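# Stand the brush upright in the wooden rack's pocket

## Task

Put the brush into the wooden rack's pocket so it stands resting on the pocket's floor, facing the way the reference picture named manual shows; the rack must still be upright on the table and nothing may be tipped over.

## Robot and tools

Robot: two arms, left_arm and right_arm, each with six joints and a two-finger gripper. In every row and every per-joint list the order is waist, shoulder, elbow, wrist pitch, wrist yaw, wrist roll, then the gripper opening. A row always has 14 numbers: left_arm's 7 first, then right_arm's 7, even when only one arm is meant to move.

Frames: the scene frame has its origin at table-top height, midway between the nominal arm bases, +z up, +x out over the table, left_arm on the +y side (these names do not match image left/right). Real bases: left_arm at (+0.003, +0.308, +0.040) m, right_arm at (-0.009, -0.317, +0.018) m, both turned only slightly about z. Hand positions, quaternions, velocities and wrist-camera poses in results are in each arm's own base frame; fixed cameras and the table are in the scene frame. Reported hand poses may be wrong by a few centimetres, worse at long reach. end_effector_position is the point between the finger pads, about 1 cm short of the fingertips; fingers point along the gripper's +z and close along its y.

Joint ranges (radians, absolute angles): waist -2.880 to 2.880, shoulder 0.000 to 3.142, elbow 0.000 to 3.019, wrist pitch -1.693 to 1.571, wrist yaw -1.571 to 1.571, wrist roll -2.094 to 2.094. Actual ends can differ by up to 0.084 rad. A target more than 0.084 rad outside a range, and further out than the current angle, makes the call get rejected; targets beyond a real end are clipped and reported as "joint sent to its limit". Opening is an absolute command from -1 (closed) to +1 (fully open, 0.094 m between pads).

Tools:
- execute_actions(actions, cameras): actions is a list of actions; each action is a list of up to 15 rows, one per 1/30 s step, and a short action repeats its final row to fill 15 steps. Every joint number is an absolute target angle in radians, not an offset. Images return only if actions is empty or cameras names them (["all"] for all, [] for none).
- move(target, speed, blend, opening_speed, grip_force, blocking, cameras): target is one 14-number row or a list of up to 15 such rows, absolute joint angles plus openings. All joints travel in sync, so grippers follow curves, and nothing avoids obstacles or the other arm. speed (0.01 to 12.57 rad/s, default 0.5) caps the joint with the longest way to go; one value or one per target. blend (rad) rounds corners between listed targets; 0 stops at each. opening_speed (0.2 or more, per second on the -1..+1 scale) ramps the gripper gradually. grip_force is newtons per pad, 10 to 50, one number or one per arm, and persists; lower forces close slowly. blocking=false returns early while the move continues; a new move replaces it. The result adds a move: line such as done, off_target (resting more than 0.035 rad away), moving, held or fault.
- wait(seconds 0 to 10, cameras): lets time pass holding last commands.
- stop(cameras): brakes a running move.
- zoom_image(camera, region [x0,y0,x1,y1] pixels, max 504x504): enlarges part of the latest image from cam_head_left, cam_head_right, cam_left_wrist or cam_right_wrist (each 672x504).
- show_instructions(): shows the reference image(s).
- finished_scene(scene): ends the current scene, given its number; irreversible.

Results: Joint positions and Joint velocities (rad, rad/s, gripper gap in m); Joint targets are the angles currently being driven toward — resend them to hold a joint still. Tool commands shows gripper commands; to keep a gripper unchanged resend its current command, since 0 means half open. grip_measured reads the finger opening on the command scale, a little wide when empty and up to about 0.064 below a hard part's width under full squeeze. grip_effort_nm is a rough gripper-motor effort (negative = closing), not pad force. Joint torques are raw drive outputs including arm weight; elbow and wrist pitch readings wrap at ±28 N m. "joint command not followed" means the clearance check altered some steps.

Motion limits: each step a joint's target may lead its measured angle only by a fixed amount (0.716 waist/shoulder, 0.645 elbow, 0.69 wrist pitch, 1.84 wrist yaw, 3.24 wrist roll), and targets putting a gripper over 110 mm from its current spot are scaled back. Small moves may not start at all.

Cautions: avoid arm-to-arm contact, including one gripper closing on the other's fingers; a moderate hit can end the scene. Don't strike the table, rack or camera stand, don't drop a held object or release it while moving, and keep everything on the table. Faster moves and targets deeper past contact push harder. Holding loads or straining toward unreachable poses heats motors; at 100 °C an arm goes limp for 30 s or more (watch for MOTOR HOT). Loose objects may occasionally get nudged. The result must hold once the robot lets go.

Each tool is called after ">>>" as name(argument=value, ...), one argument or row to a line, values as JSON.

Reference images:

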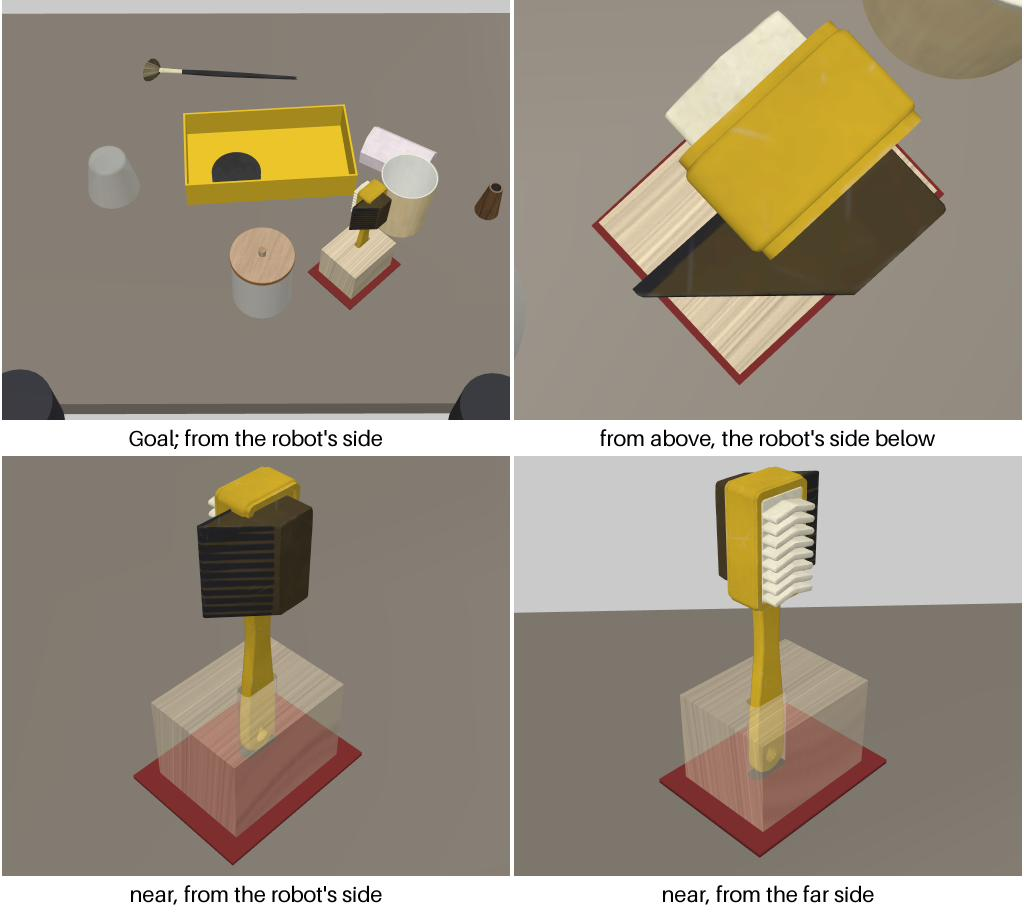

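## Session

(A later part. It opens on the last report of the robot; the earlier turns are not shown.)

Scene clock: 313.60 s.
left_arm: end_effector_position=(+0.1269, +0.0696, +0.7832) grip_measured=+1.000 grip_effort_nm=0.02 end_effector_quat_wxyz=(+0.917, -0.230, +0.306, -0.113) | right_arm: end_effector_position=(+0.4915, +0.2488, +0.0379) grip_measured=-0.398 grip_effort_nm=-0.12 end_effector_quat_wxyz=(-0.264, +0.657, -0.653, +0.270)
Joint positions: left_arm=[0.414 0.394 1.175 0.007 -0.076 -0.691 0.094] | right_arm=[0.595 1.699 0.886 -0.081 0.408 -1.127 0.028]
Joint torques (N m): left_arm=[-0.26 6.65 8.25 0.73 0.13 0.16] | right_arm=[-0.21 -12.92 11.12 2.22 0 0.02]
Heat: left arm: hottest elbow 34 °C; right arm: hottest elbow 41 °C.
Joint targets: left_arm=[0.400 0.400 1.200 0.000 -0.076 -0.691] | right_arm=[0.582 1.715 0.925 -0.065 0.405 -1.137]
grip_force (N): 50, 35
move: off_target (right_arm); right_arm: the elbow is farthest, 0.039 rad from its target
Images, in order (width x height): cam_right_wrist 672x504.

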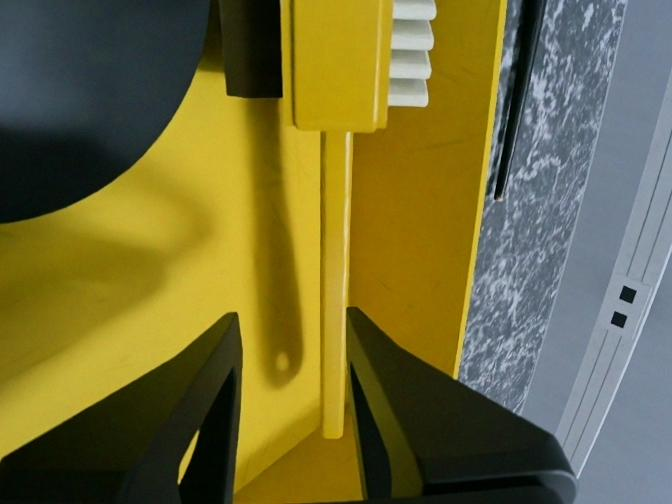

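>>> move(
  target=[0.4,0.4,1.2,0,-0.076,-0.691,1,0.546,1.78,0.97,-0.02,0.383,-1.155,-0.4],
  speed=0.15,
  cameras=["cam_right_wrist"],
)

Scene clock: 320.60 s.
left_arm: end_effector_position=(+0.1269, +0.0696, +0.7832) grip_measured=+1.000 grip_effort_nm=0.02 end_effector_quat_wxyz=(+0.917, -0.230, +0.306, -0.113) | right_arm: end_effector_position=(+0.5180, +0.2459, +0.0280) grip_measured=-0.398 grip_effort_nm=-0.12 end_effector_quat_wxyz=(-0.272, +0.650, -0.657, +0.270)
Joint positions: left_arm=[0.414 0.394 1.175 0.007 -0.076 -0.691 0.094] | right_arm=[0.559 1.76 0.929 -0.036 0.386 -1.145 0.028]
Joint torques (N m): left_arm=[-0.32 6.77 8.24 0.7 0.14 0.16] | right_arm=[-0.44 -13.68 11.21 2.3 -0.03 0.04]
Heat: left arm: hottest elbow 34 °C; right arm: hottest elbow 41 °C.
Joint targets: left_arm=[0.400 0.400 1.200 0.000 -0.076 -0.691] | right_arm=[0.546 1.780 0.970 -0.020 0.383 -1.155]
grip_force (N): 50, 35
move: off_target (right_arm); right_arm: the elbow is farthest, 0.041 rad from its target
Images, in order (width x height): cam_right_wrist 672x504.

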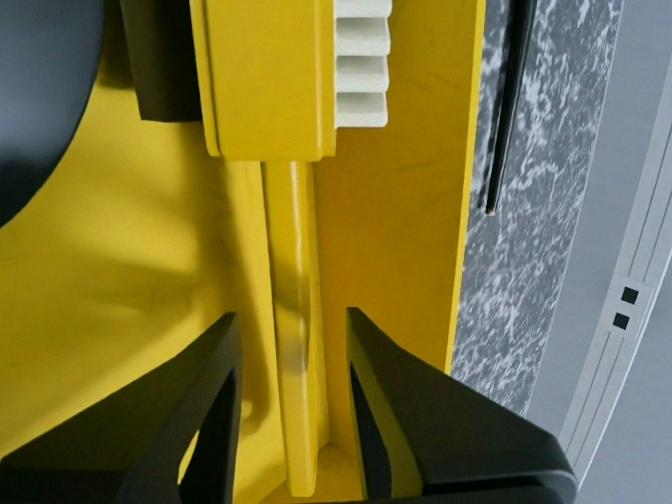

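>>> move(
  target=[0.4,0.4,1.2,0,-0.076,-0.691,1,0.527,1.820,0.996,0.0,0.369,-1.17,-0.5],
  speed=0.1,
  cameras=["cam_right_wrist"],
)

Scene clock: 324.93 s.
left_arm: end_effector_position=(+0.1269, +0.0696, +0.7832) grip_measured=+1.000 grip_effort_nm=0.02 end_effector_quat_wxyz=(+0.917, -0.230, +0.306, -0.113) | right_arm: end_effector_position=(+0.5315, +0.2449, +0.0197) grip_measured=-0.498 grip_effort_nm=-0.12 end_effector_quat_wxyz=(-0.273, +0.650, -0.656, +0.270)
Joint positions: left_arm=[0.414 0.394 1.175 0.007 -0.076 -0.691 0.094] | right_arm=[0.541 1.799 0.956 -0.016 0.372 -1.16 0.024]
Joint torques (N m): left_arm=[-0.21 6.83 8.21 0.69 0.13 0.16] | right_arm=[-0.5 -14.56 11.44 2.26 -0.06 -0.02]
Heat: left arm: hottest elbow 34 °C; right arm: hottest elbow 41 °C.
Joint targets: left_arm=[0.400 0.400 1.200 0.000 -0.076 -0.691] | right_arm=[0.527 1.820 0.996 0.000 0.369 -1.170]
grip_force (N): 50, 35
move: off_target (right_arm); right_arm: the elbow is farthest, 0.040 rad from its target
Images, in order (width x height): cam_right_wrist 672x504.

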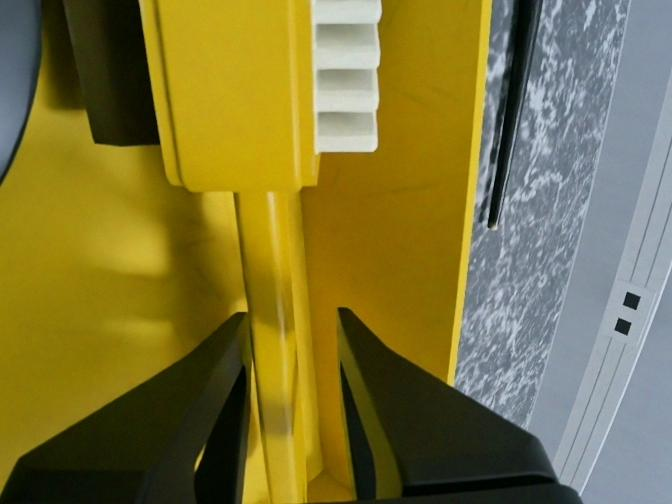

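>>> move(
  target=[0.4,0.4,1.2,0,-0.076,-0.691,1,0.521,1.843,1.0,0.017,0.365,-1.175,-0.5],
  speed=0.1,
  cameras=["cam_right_wrist"],
)

Scene clock: 330.47 s.
left_arm: end_effector_position=(+0.1269, +0.0696, +0.7832) grip_measured=+1.000 grip_effort_nm=0.02 end_effector_quat_wxyz=(+0.917, -0.230, +0.306, -0.113) | right_arm: end_effector_position=(+0.5347, +0.2450, +0.0116) grip_measured=-0.498 grip_effort_nm=-0.11 end_effector_quat_wxyz=(-0.272, +0.651, -0.656, +0.269)
Joint positions: left_arm=[0.414 0.394 1.175 0.007 -0.076 -0.691 0.094] | right_arm=[0.537 1.821 0.961 0.001 0.368 -1.165 0.024]
Joint torques (N m): left_arm=[-0.26 6.71 8.24 0.7 0.13 0.15] | right_arm=[-1.08 -14.51 10.93 2.4 -0.02 0.04]
Heat: left arm: hottest elbow 34 °C; right arm: hottest elbow 41 °C.
Joint targets: left_arm=[0.400 0.400 1.200 0.000 -0.076 -0.691] | right_arm=[0.521 1.843 1.000 0.017 0.365 -1.175]
grip_force (N): 50, 35
move: off_target (right_arm); right_arm: the elbow is farthest, 0.039 rad from its target
Images, in order (width x height): cam_right_wrist 672x504.

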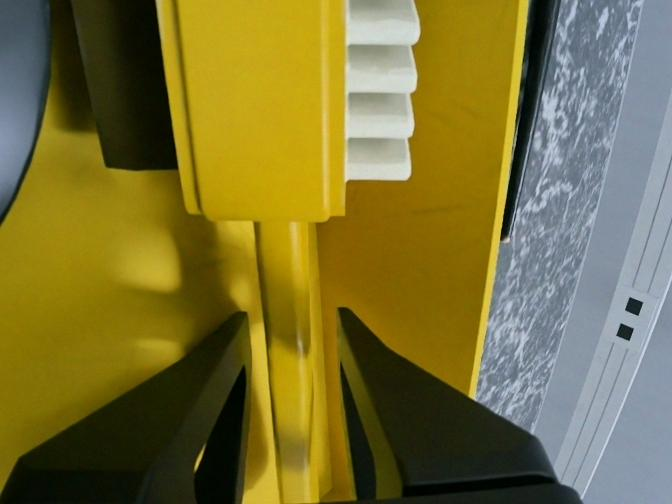

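>>> move(
  target=[0.4,0.4,1.2,0,-0.076,-0.691,1,0.521,1.843,1.0,0.017,0.365,-1.175,-1],
  opening_speed=0.4,
  grip_force=[50,30],
  cameras=["cam_right_wrist"],
)

Scene clock: 336.60 s.
left_arm: end_effector_position=(+0.1269, +0.0696, +0.7832) grip_measured=+1.000 grip_effort_nm=0.02 end_effector_quat_wxyz=(+0.917, -0.230, +0.306, -0.113) | right_arm: end_effector_position=(+0.5360, +0.2457, +0.0127) grip_measured=-0.810 grip_effort_nm=-0.65 end_effector_quat_wxyz=(-0.274, +0.651, -0.655, +0.269)
Joint positions: left_arm=[0.414 0.394 1.175 0.007 -0.076 -0.691 0.094] | right_arm=[0.537 1.822 0.963 0.003 0.368 -1.166 0.009]
Joint torques (N m): left_arm=[-0.09 6.83 8.23 0.66 0.13 0.16] | right_arm=[-1.03 -14.15 10.77 2.06 0.02 0.04]
Heat: left arm: hottest elbow 34 °C; right arm: hottest elbow 41 °C.
Joint targets: left_arm=[0.400 0.400 1.200 0.000 -0.076 -0.691] | right_arm=[0.521 1.843 1.000 0.017 0.365 -1.175]
grip_force (N): 50, 30
move: off_target (right_arm); right_arm: the elbow is farthest, 0.037 rad from its target
Images, in order (width x height): cam_right_wrist 672x504.

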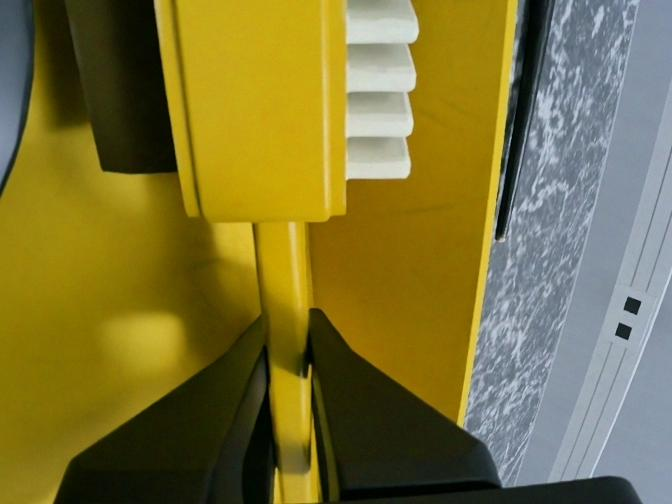

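>>> move(
  target=[
    [0.4,0.4,1.2,0,-0.076,-0.691,1,0.532,1.594,1.09,-0.32,0.37,-1.165,-1],
    [0.4,0.4,1.2,0,-0.076,-0.691,1,0.8,1.5,1.1,0.3,0.2,-0.6,-1],
    [0.4,0.4,1.2,0,-0.076,-0.691,1,1.08,1.704,0.85,0.878,0,0,-1],
  ],
  speed=[0.3,0.6,0.5],
  blend=[0.03,0.08,0],
  cameras=["all"],
)

>>> zoom_image(
  camera="cam_head_left",
  region=[220, 180, 340, 290],
)

>>> zoom_image(
  camera="cam_head_right",
  region=[220, 180, 340, 290],
)

Scene clock: 351.90 s.
left_arm: end_effector_position=(+0.1269, +0.0696, +0.7832) grip_measured=+1.000 grip_effort_nm=0.02 end_effector_quat_wxyz=(+0.917, -0.230, +0.306, -0.113) | right_arm: end_effector_position=(+0.3054, +0.5588, +0.2129) grip_measured=-0.810 grip_effort_nm=-0.65 end_effector_quat_wxyz=(+0.612, -0.362, +0.605, +0.358)
Joint positions: left_arm=[0.414 0.394 1.175 0.007 -0.076 -0.691 0.094] | right_arm=[1.072 1.694 0.847 0.854 0.003 -0.01 0.009]
Joint torques (N m): left_arm=[-0.26 6.59 8.28 0.69 0.14 0.17] | right_arm=[1.67 -14.1 8.47 3.19 -0.13 0.16]
Heat: left arm: hottest elbow 34 °C; right arm: hottest elbow 42 °C.
Joint targets: left_arm=[0.400 0.400 1.200 0.000 -0.076 -0.691] | right_arm=[1.080 1.704 0.850 0.878 0.000 0.000]
grip_force (N): 50, 30
move: done

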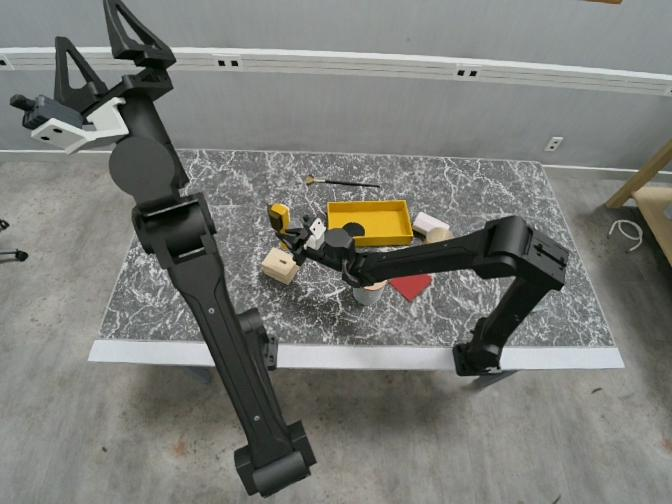

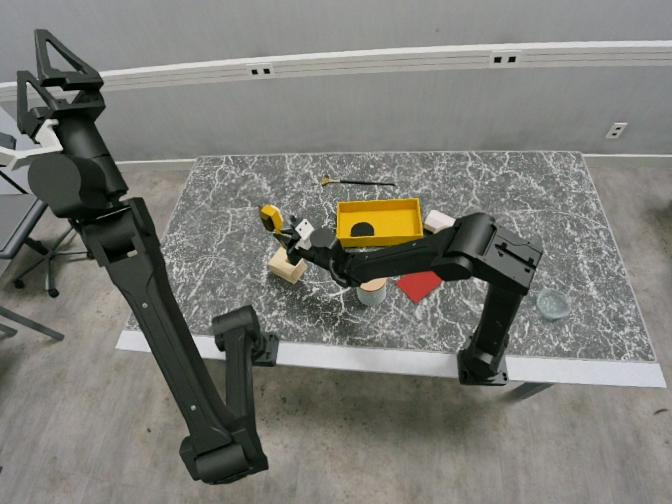

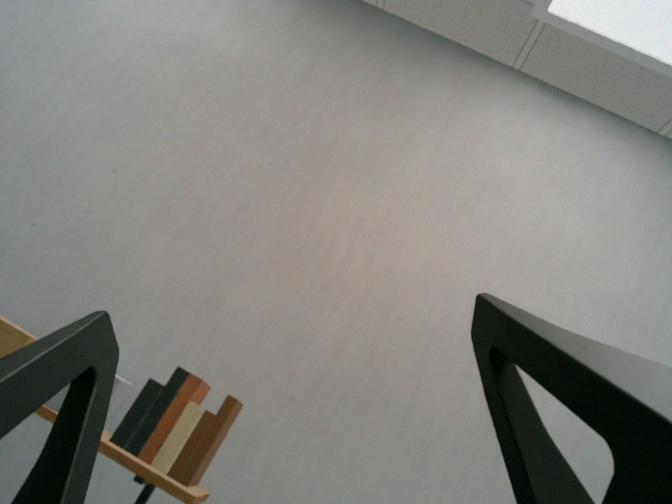

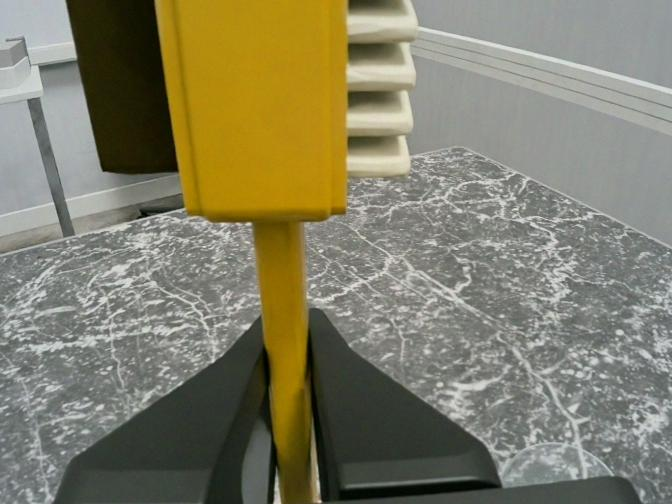

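Scaled by 4.200 from the camera's 672x504 image, which has a finer 960x720 frame.

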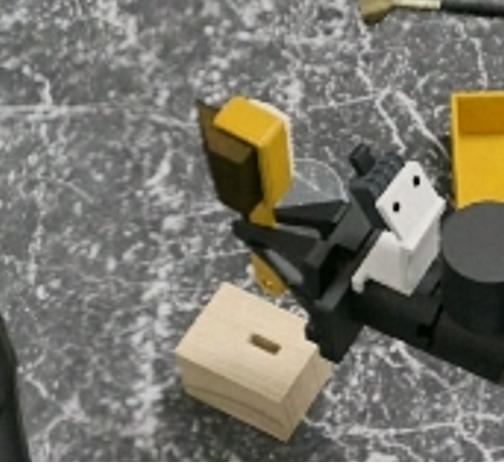

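Scaled by 4.200 from the camera's 672x504 image, which has a finer 960x720 frame.

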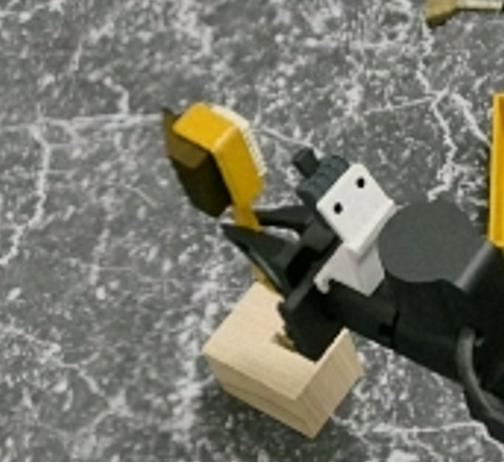

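>>> move(
  target=[0.4,0.4,1.2,0,-0.076,-0.691,1,1.083,1.893,0.835,1.078,0,0,-1],
  speed=0.2,
  cameras=["cam_head_left","cam_head_right","cam_right_wrist"],
)

>>> zoom_image(
  camera="cam_head_left",
  region=[240, 200, 320, 290],
)

>>> zoom_image(
  camera="cam_head_right",
  region=[240, 200, 320, 290],
)

Scene clock: 366.93 s.
left_arm: end_effector_position=(+0.1269, +0.0696, +0.7832) grip_measured=+1.000 grip_effort_nm=0.02 end_effector_quat_wxyz=(+0.917, -0.230, +0.306, -0.113) | right_arm: end_effector_position=(+0.3075, +0.5625, +0.1407) grip_measured=-0.810 grip_effort_nm=-0.65 end_effector_quat_wxyz=(+0.612, -0.362, +0.605, +0.358)
Joint positions: left_arm=[0.414 0.394 1.175 0.007 -0.076 -0.691 0.094] | right_arm=[1.072 1.881 0.833 1.054 0.003 -0.01 0.009]
Joint torques (N m): left_arm=[-0.21 6.71 8.21 0.69 0.14 0.17] | right_arm=[1.96 -15.09 7.05 3.26 -0.12 0.19]
Heat: left arm: hottest elbow 34 °C; right arm: hottest elbow 40 °C.
Joint targets: left_arm=[0.400 0.400 1.200 0.000 -0.076 -0.691] | right_arm=[1.083 1.893 0.835 1.078 0.000 0.000]
grip_force (N): 50, 30
move: done
Images, in order (width x height): cam_head_left 672x504, cam_head_right 672x504, cam_right_wrist 672x504.

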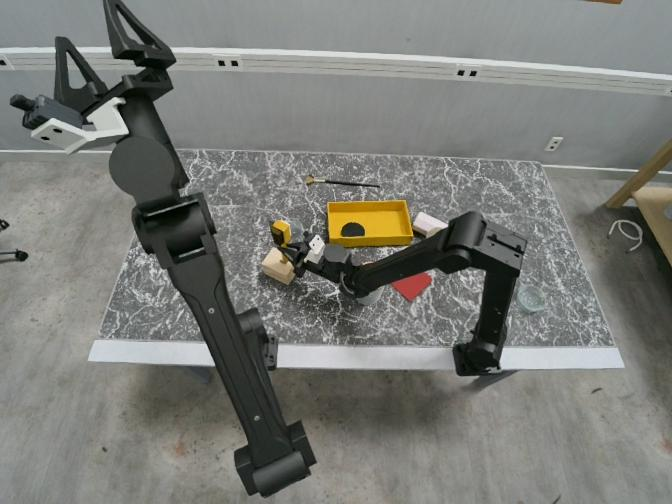

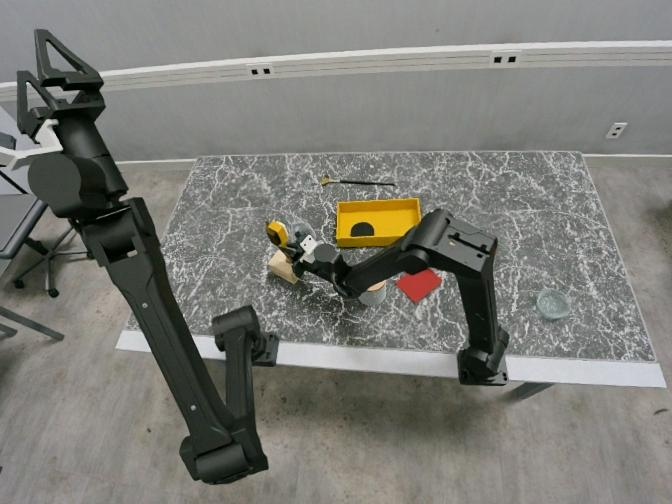

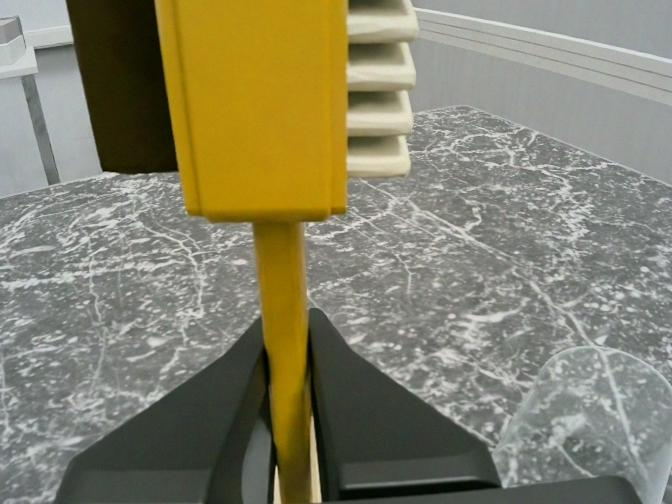

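Scaled by 5.600 from the camera's 672x504 image, which has a finer 960x720 frame.

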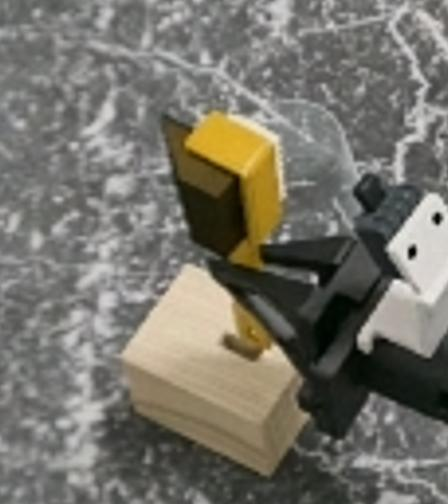

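Scaled by 5.600 from the camera's 672x504 image, which has a finer 960x720 frame.

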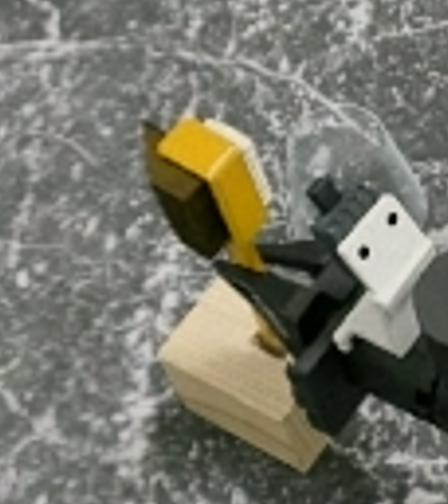

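>>> zoom_image(
  camera="cam_head_left",
  region=[265, 235, 305, 275],
)

>>> zoom_image(
  camera="cam_head_right",
  region=[270, 235, 310, 275],
)

Scaled by 12.600 from the camera's 672x504 image, which has a finer 960x720 frame.

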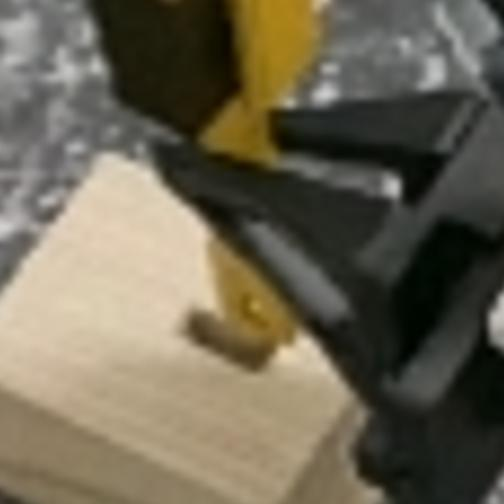

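Scaled by 12.600 from the camera's 672x504 image, which has a finer 960x720 frame.

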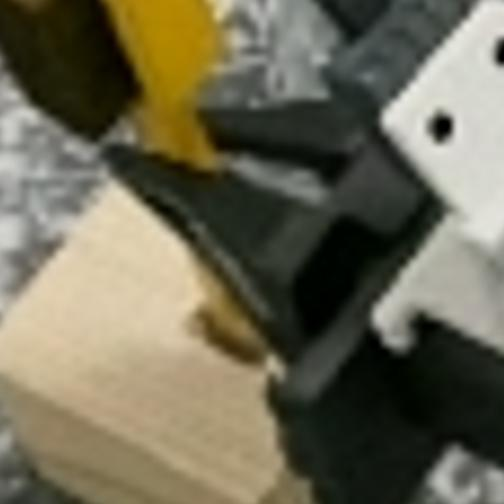

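>>> move(
  target=[0.4,0.4,1.2,0,-0.076,-0.691,1,1.083,1.905,0.858,1.066,0,0,-1],
  speed=0.1,
  cameras=["cam_head_left","cam_head_right"],
)

>>> zoom_image(
  camera="cam_head_left",
  region=[265, 235, 305, 275],
)

>>> zoom_image(
  camera="cam_head_right",
  region=[270, 235, 310, 275],
)

Scene clock: 375.73 s.
left_arm: end_effector_position=(+0.1269, +0.0696, +0.7832) grip_measured=+1.000 grip_effort_nm=0.02 end_effector_quat_wxyz=(+0.917, -0.230, +0.306, -0.113) | right_arm: end_effector_position=(+0.3075, +0.5626, +0.1357) grip_measured=-0.810 grip_effort_nm=-0.65 end_effector_quat_wxyz=(+0.610, -0.364, +0.607, +0.357)
Joint positions: left_arm=[0.414 0.394 1.175 0.007 -0.076 -0.691 0.094] | right_arm=[1.072 1.889 0.833 1.054 0.003 -0.01 0.009]
Joint torques (N m): left_arm=[-0.21 6.71 8.27 0.69 0.13 0.16] | right_arm=[1.73 -14.92 8.59 2.61 -0.12 0.15]
Heat: left arm: hottest elbow 34 °C; right arm: hottest elbow 40 °C.
Joint targets: left_arm=[0.400 0.400 1.200 0.000 -0.076 -0.691] | right_arm=[1.083 1.905 0.858 1.066 0.000 0.000]
grip_force (N): 50, 30
move: done
Images, in order (width x height): cam_head_left 672x504, cam_head_right 672x504.

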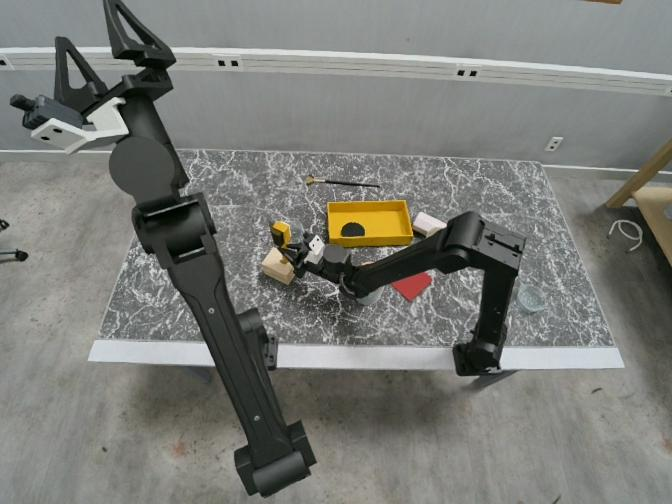

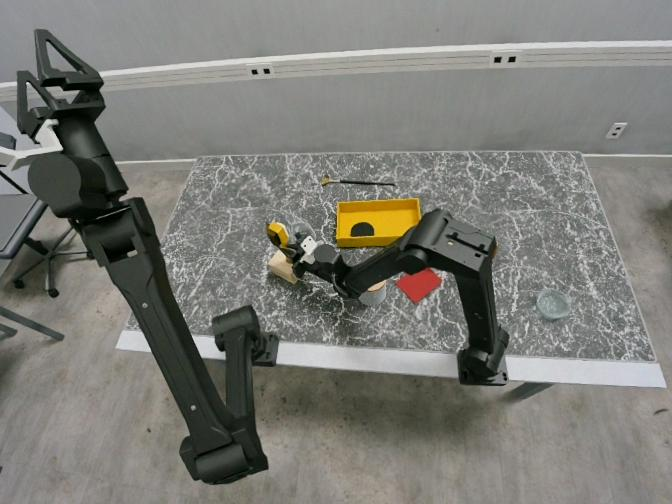

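Scaled by 12.600 from the camera's 672x504 image, which has a finer 960x720 frame.

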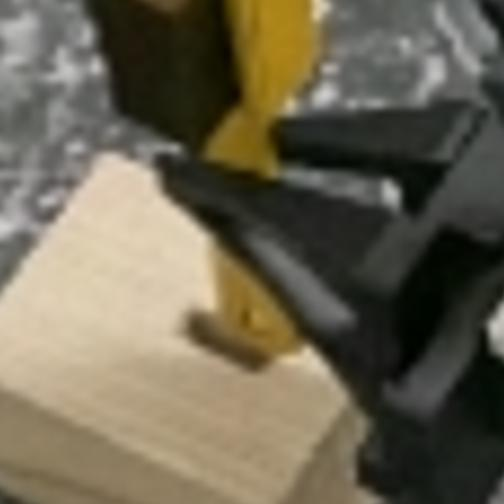

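Scaled by 12.600 from the camera's 672x504 image, which has a finer 960x720 frame.

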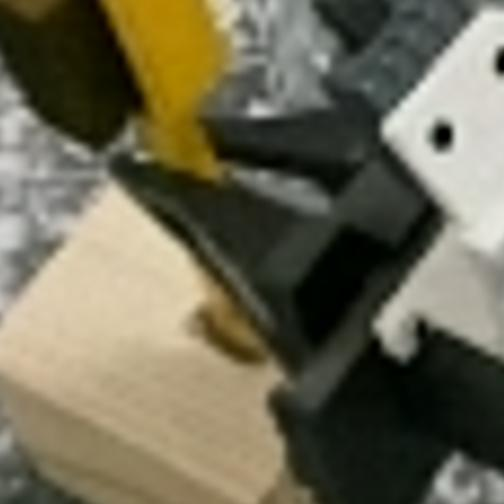

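>>> move(
  target=[0.4,0.4,1.2,0,-0.076,-0.691,1,1.083,1.895,0.896,1.055,0,0,-1],
  speed=0.1,
  cameras=["cam_head_left","cam_head_right"],
)

>>> zoom_image(
  camera="cam_head_left",
  region=[265, 235, 305, 275],
)

>>> zoom_image(
  camera="cam_head_right",
  region=[270, 235, 310, 275],
)

Scene clock: 379.43 s.
left_arm: end_effector_position=(+0.1269, +0.0696, +0.7832) grip_measured=+1.000 grip_effort_nm=0.02 end_effector_quat_wxyz=(+0.917, -0.230, +0.306, -0.113) | right_arm: end_effector_position=(+0.3114, +0.5697, +0.1466) grip_measured=-0.810 grip_effort_nm=-0.65 end_effector_quat_wxyz=(+0.617, -0.359, +0.600, +0.361)
Joint positions: left_arm=[0.414 0.394 1.175 0.007 -0.076 -0.691 0.094] | right_arm=[1.072 1.889 0.858 1.054 0.003 -0.01 0.009]
Joint torques (N m): left_arm=[-0.26 6.83 8.21 0.68 0.14 0.16] | right_arm=[2.2 -15.85 9.96 2.18 -0.1 0.19]
Heat: left arm: hottest elbow 34 °C; right arm: hottest elbow 40 °C.
Joint targets: left_arm=[0.400 0.400 1.200 0.000 -0.076 -0.691] | right_arm=[1.083 1.895 0.896 1.055 0.000 0.000]
grip_force (N): 50, 30
move: off_target (right_arm); right_arm: the elbow is farthest, 0.038 rad from its target
Images, in order (width x height): cam_head_left 672x504, cam_head_right 672x504.

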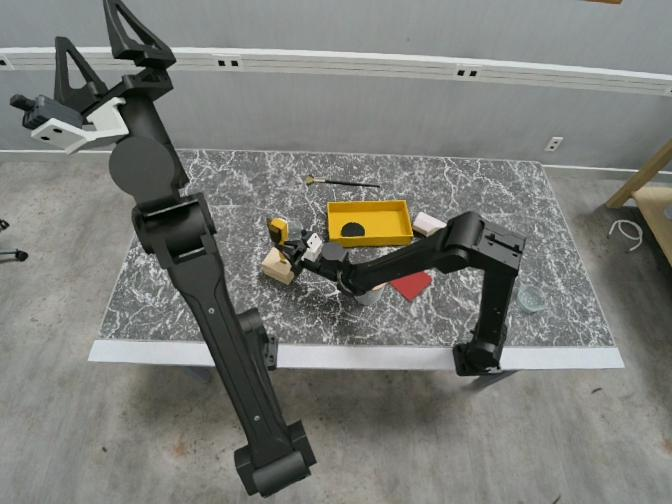

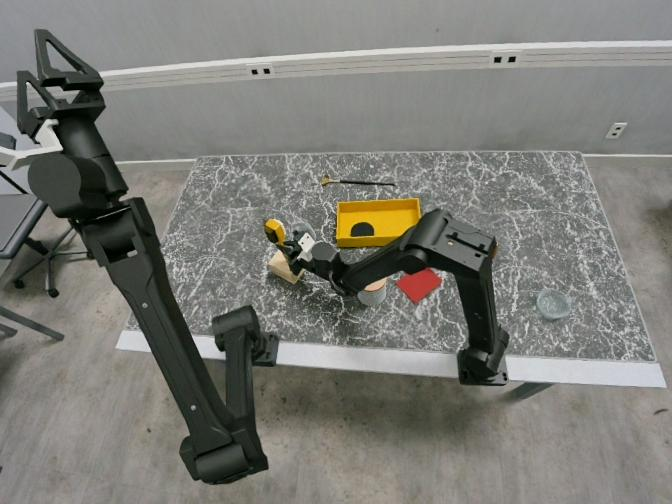

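Scaled by 12.600 from the camera's 672x504 image, which has a finer 960x720 frame.

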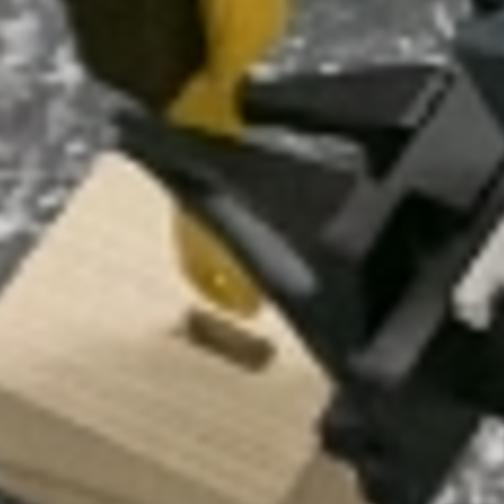

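Scaled by 12.600 from the camera's 672x504 image, which has a finer 960x720 frame.

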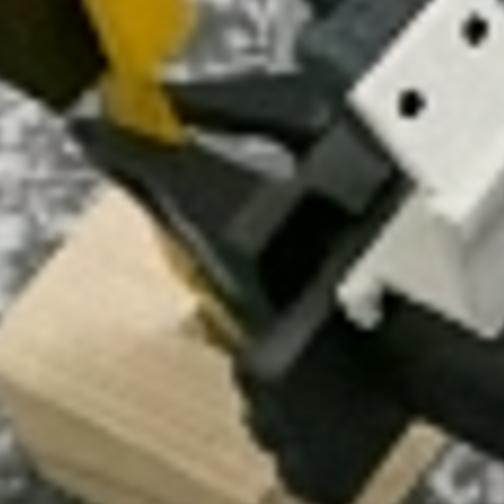

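>>> move(
  target=[
    [0.4,0.4,1.2,0,-0.076,-0.691,1,1.083,1.86,0.911,0.98,0,0,-1],
    [0.4,0.4,1.2,0,-0.076,-0.691,1,1.083,1.905,0.911,1.05,0,0,-1],
  ],
  speed=0.1,
  cameras=["cam_head_left","cam_head_right"],
)

>>> zoom_image(
  camera="cam_head_left",
  region=[265, 235, 305, 275],
)

>>> zoom_image(
  camera="cam_head_right",
  region=[270, 235, 310, 275],
)

Scene clock: 390.37 s.
left_arm: end_effector_position=(+0.1269, +0.0696, +0.7832) grip_measured=+1.000 grip_effort_nm=0.02 end_effector_quat_wxyz=(+0.917, -0.230, +0.306, -0.113) | right_arm: end_effector_position=(+0.3134, +0.5735, +0.1454) grip_measured=-0.810 grip_effort_nm=-0.65 end_effector_quat_wxyz=(+0.613, -0.362, +0.604, +0.359)
Joint positions: left_arm=[0.414 0.394 1.175 0.007 -0.076 -0.691 0.094] | right_arm=[1.072 1.889 0.871 1.026 0.003 -0.01 0.009]
Joint torques (N m): left_arm=[-0.03 6.65 8.27 0.72 0.13 0.16] | right_arm=[2.26 -15.15 10.26 3.29 -0.13 0.2]
Heat: left arm: hottest elbow 34 °C; right arm: hottest elbow 39 °C.
Joint targets: left_arm=[0.400 0.400 1.200 0.000 -0.076 -0.691] | right_arm=[1.083 1.905 0.911 1.050 0.000 0.000]
grip_force (N): 50, 30
move: off_target (right_arm); right_arm: the elbow is farthest, 0.040 rad from its target
Images, in order (width x height): cam_head_left 672x504, cam_head_right 672x504.

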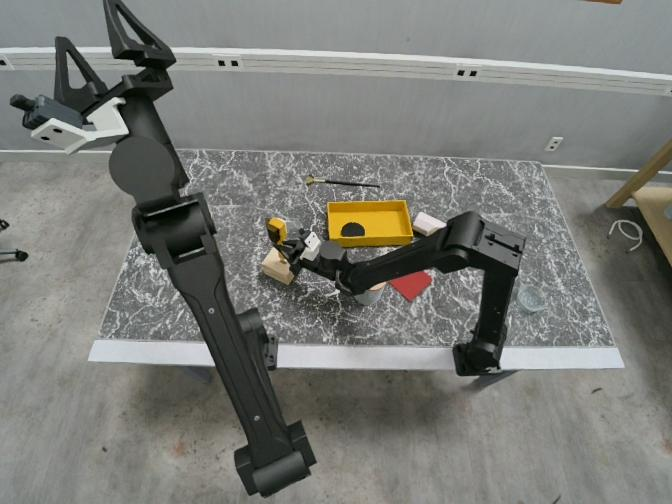

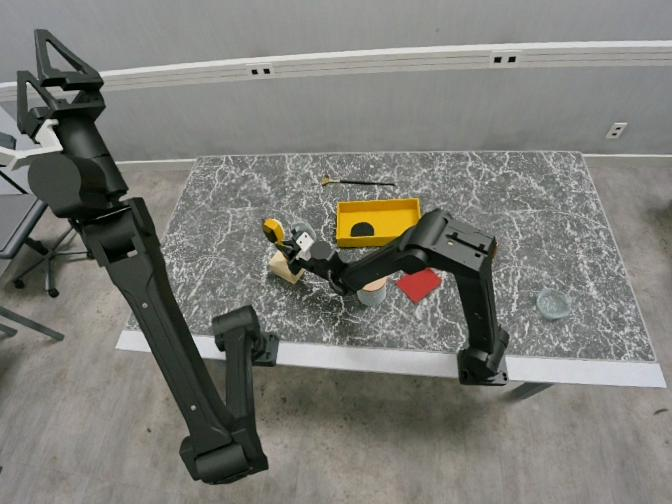

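Scaled by 12.600 from the camera's 672x504 image, which has a finer 960x720 frame.

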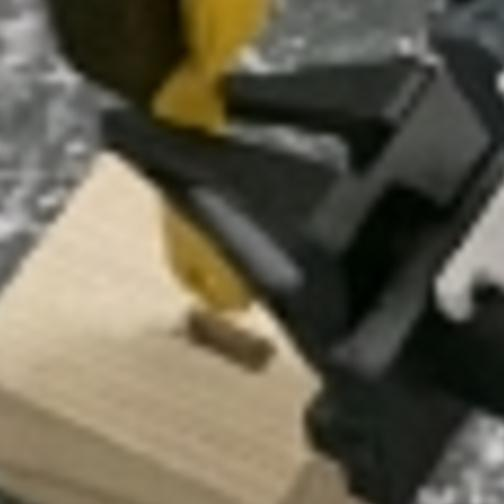

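Scaled by 12.600 from the camera's 672x504 image, which has a finer 960x720 frame.

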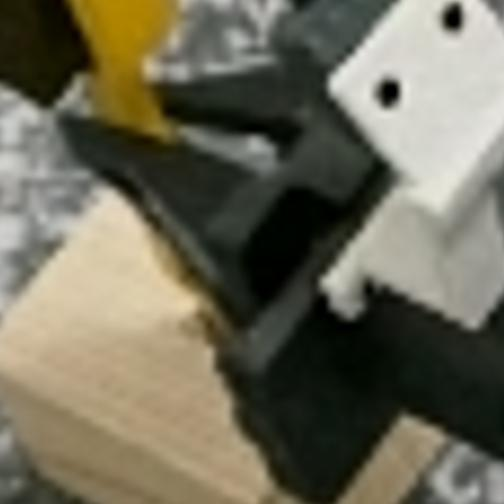

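>>> move(
  target=[0.4,0.4,1.2,0,-0.076,-0.691,1,1.083,1.93,0.909,1.068,0,0,-1],
  speed=0.06,
  cameras=["cam_head_left","cam_head_right"],
)

>>> zoom_image(
  camera="cam_head_left",
  region=[265, 235, 305, 275],
)

>>> zoom_image(
  camera="cam_head_right",
  region=[270, 235, 310, 275],
)

Scene clock: 394.43 s.
left_arm: end_effector_position=(+0.1269, +0.0696, +0.7832) grip_measured=+1.000 grip_effort_nm=0.02 end_effector_quat_wxyz=(+0.917, -0.230, +0.306, -0.113) | right_arm: end_effector_position=(+0.3135, +0.5737, +0.1340) grip_measured=-0.810 grip_effort_nm=-0.65 end_effector_quat_wxyz=(+0.610, -0.363, +0.606, +0.357)
Joint positions: left_arm=[0.414 0.394 1.175 0.007 -0.076 -0.691 0.094] | right_arm=[1.072 1.914 0.871 1.044 0.003 -0.01 0.009]
Joint torques (N m): left_arm=[-0.26 6.59 8.27 0.72 0.12 0.15] | right_arm=[1.85 -15.21 9.81 3.21 -0.11 0.16]
Heat: left arm: hottest elbow 34 °C; right arm: hottest elbow 39 °C.
Joint targets: left_arm=[0.400 0.400 1.200 0.000 -0.076 -0.691] | right_arm=[1.083 1.930 0.909 1.068 0.000 0.000]
grip_force (N): 50, 30
move: off_target (right_arm); right_arm: the elbow is farthest, 0.038 rad from its target
Images, in order (width x height): cam_head_left 672x504, cam_head_right 672x504.

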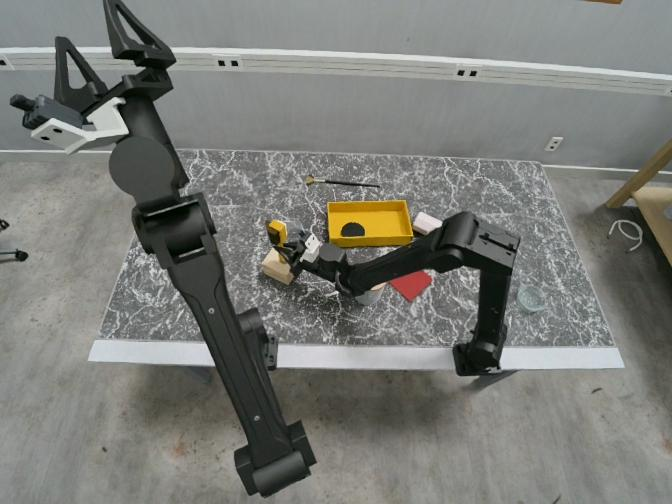

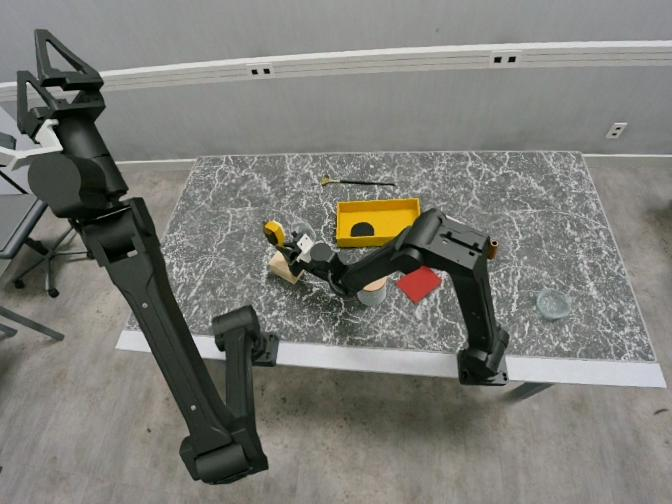

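Scaled by 12.600 from the camera's 672x504 image, which has a finer 960x720 frame.

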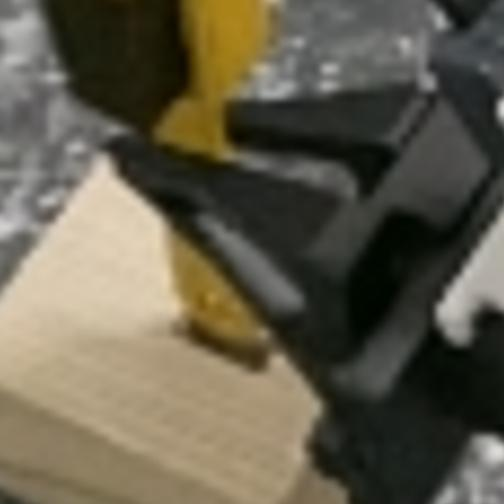

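Scaled by 12.600 from the camera's 672x504 image, which has a finer 960x720 frame.

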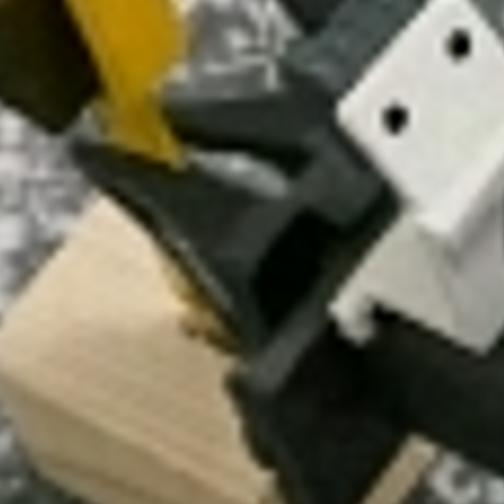

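>>> move(
  target=[0.4,0.4,1.2,0,-0.076,-0.691,1,1.083,1.958,0.907,1.096,0,0,-1],
  speed=0.06,
  cameras=["cam_head_left","cam_right_wrist"],
)

>>> zoom_image(
  camera="cam_head_left",
  region=[265, 235, 305, 275],
)

Scene clock: 397.90 s.
left_arm: end_effector_position=(+0.1269, +0.0696, +0.7832) grip_measured=+1.000 grip_effort_nm=0.02 end_effector_quat_wxyz=(+0.917, -0.230, +0.306, -0.113) | right_arm: end_effector_position=(+0.3138, +0.5742, +0.1333) grip_measured=-0.810 grip_effort_nm=-0.65 end_effector_quat_wxyz=(+0.615, -0.360, +0.601, +0.360)
Joint positions: left_arm=[0.414 0.394 1.175 0.007 -0.076 -0.691 0.094] | right_arm=[1.072 1.928 0.873 1.072 0.003 -0.01 0.009]
Joint torques (N m): left_arm=[-0.26 6.65 8.27 0.7 0.13 0.16] | right_arm=[1.44 -14.04 9.62 3.08 -0.12 0.19]
Heat: left arm: hottest elbow 34 °C; right arm: hottest elbow 39 °C.
Joint targets: left_arm=[0.400 0.400 1.200 0.000 -0.076 -0.691] | right_arm=[1.083 1.958 0.907 1.096 0.000 0.000]
grip_force (N): 50, 30
move: done
Images, in order (width x height): cam_head_left 672x504, cam_right_wrist 672x504.

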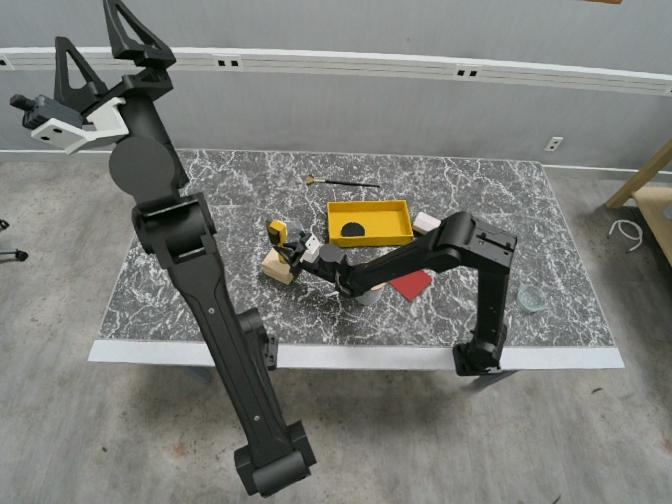

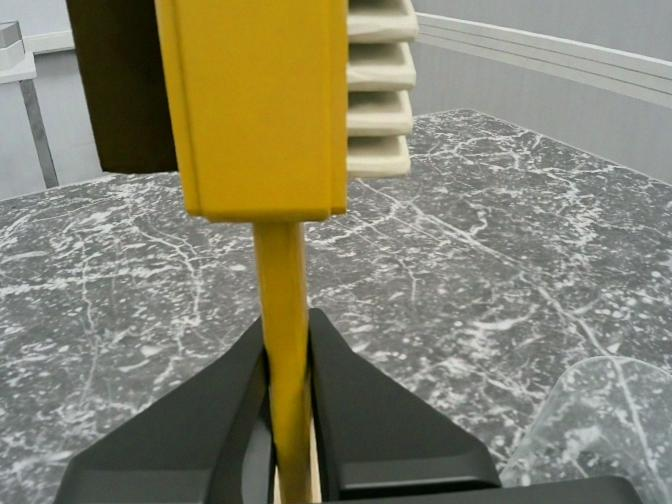

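Scaled by 12.600 from the camera's 672x504 image, which has a finer 960x720 frame.

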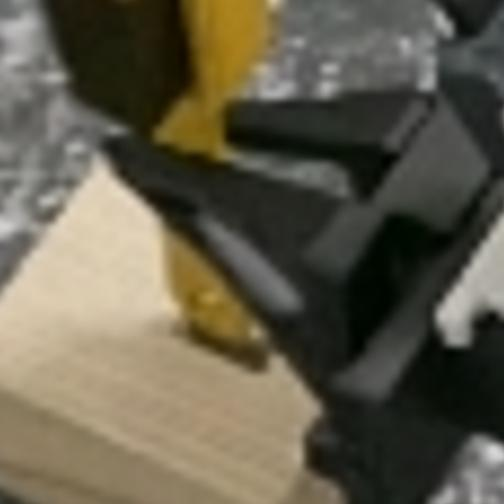

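>>> move(
  target=[
    [0.4,0.4,1.2,0,-0.076,-0.691,1,1.094,1.91,0.907,1.05,0,0,-1],
    [0.4,0.4,1.2,0,-0.076,-0.691,1,1.090,1.935,0.907,1.075,0,0,-1],
  ],
  speed=0.06,
  cameras=["cam_head_left"],
)

>>> zoom_image(
  camera="cam_head_left",
  region=[265, 235, 305, 275],
)

Scene clock: 405.23 s.
left_arm: end_effector_position=(+0.1269, +0.0696, +0.7832) grip_measured=+1.000 grip_effort_nm=0.02 end_effector_quat_wxyz=(+0.917, -0.230, +0.306, -0.113) | right_arm: end_effector_position=(+0.3103, +0.5761, +0.1298) grip_measured=-0.810 grip_effort_nm=-0.65 end_effector_quat_wxyz=(+0.610, -0.365, +0.605, +0.359)
Joint positions: left_arm=[0.414 0.394 1.175 0.007 -0.076 -0.691 0.094] | right_arm=[1.078 1.927 0.873 1.055 0.003 -0.01 0.009]
Joint torques (N m): left_arm=[-0.21 6.83 8.23 0.7 0.14 0.16] | right_arm=[2.08 -16.5 9.58 2.92 -0.12 0.16]
Heat: left arm: hottest elbow 34 °C; right arm: hottest elbow 40 °C.
Joint targets: left_arm=[0.400 0.400 1.200 0.000 -0.076 -0.691] | right_arm=[1.090 1.935 0.907 1.075 0.000 0.000]
grip_force (N): 50, 30
move: done
Images, in order (width x height): cam_head_left 672x504.

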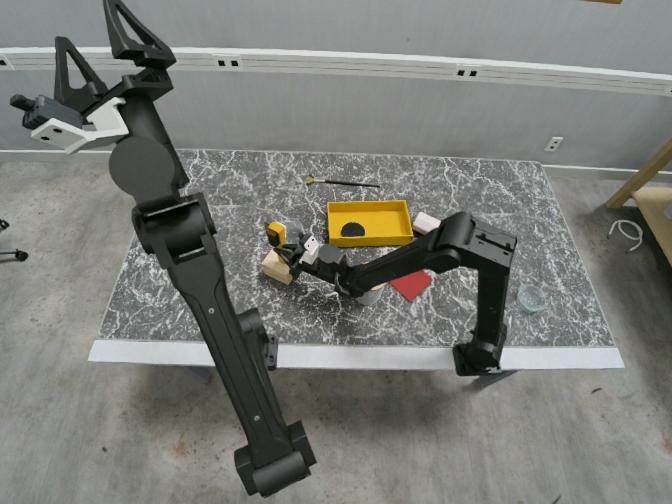

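Scaled by 12.600 from the camera's 672x504 image, which has a finer 960x720 frame.

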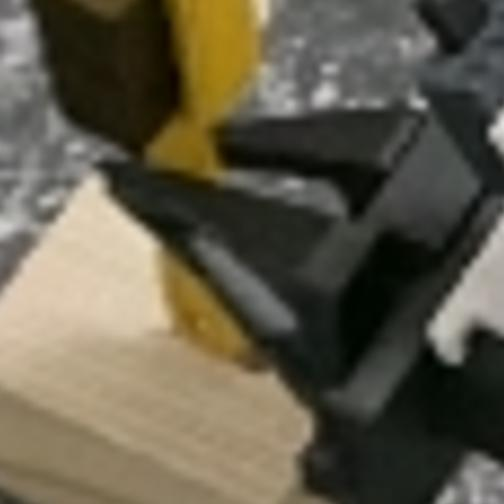

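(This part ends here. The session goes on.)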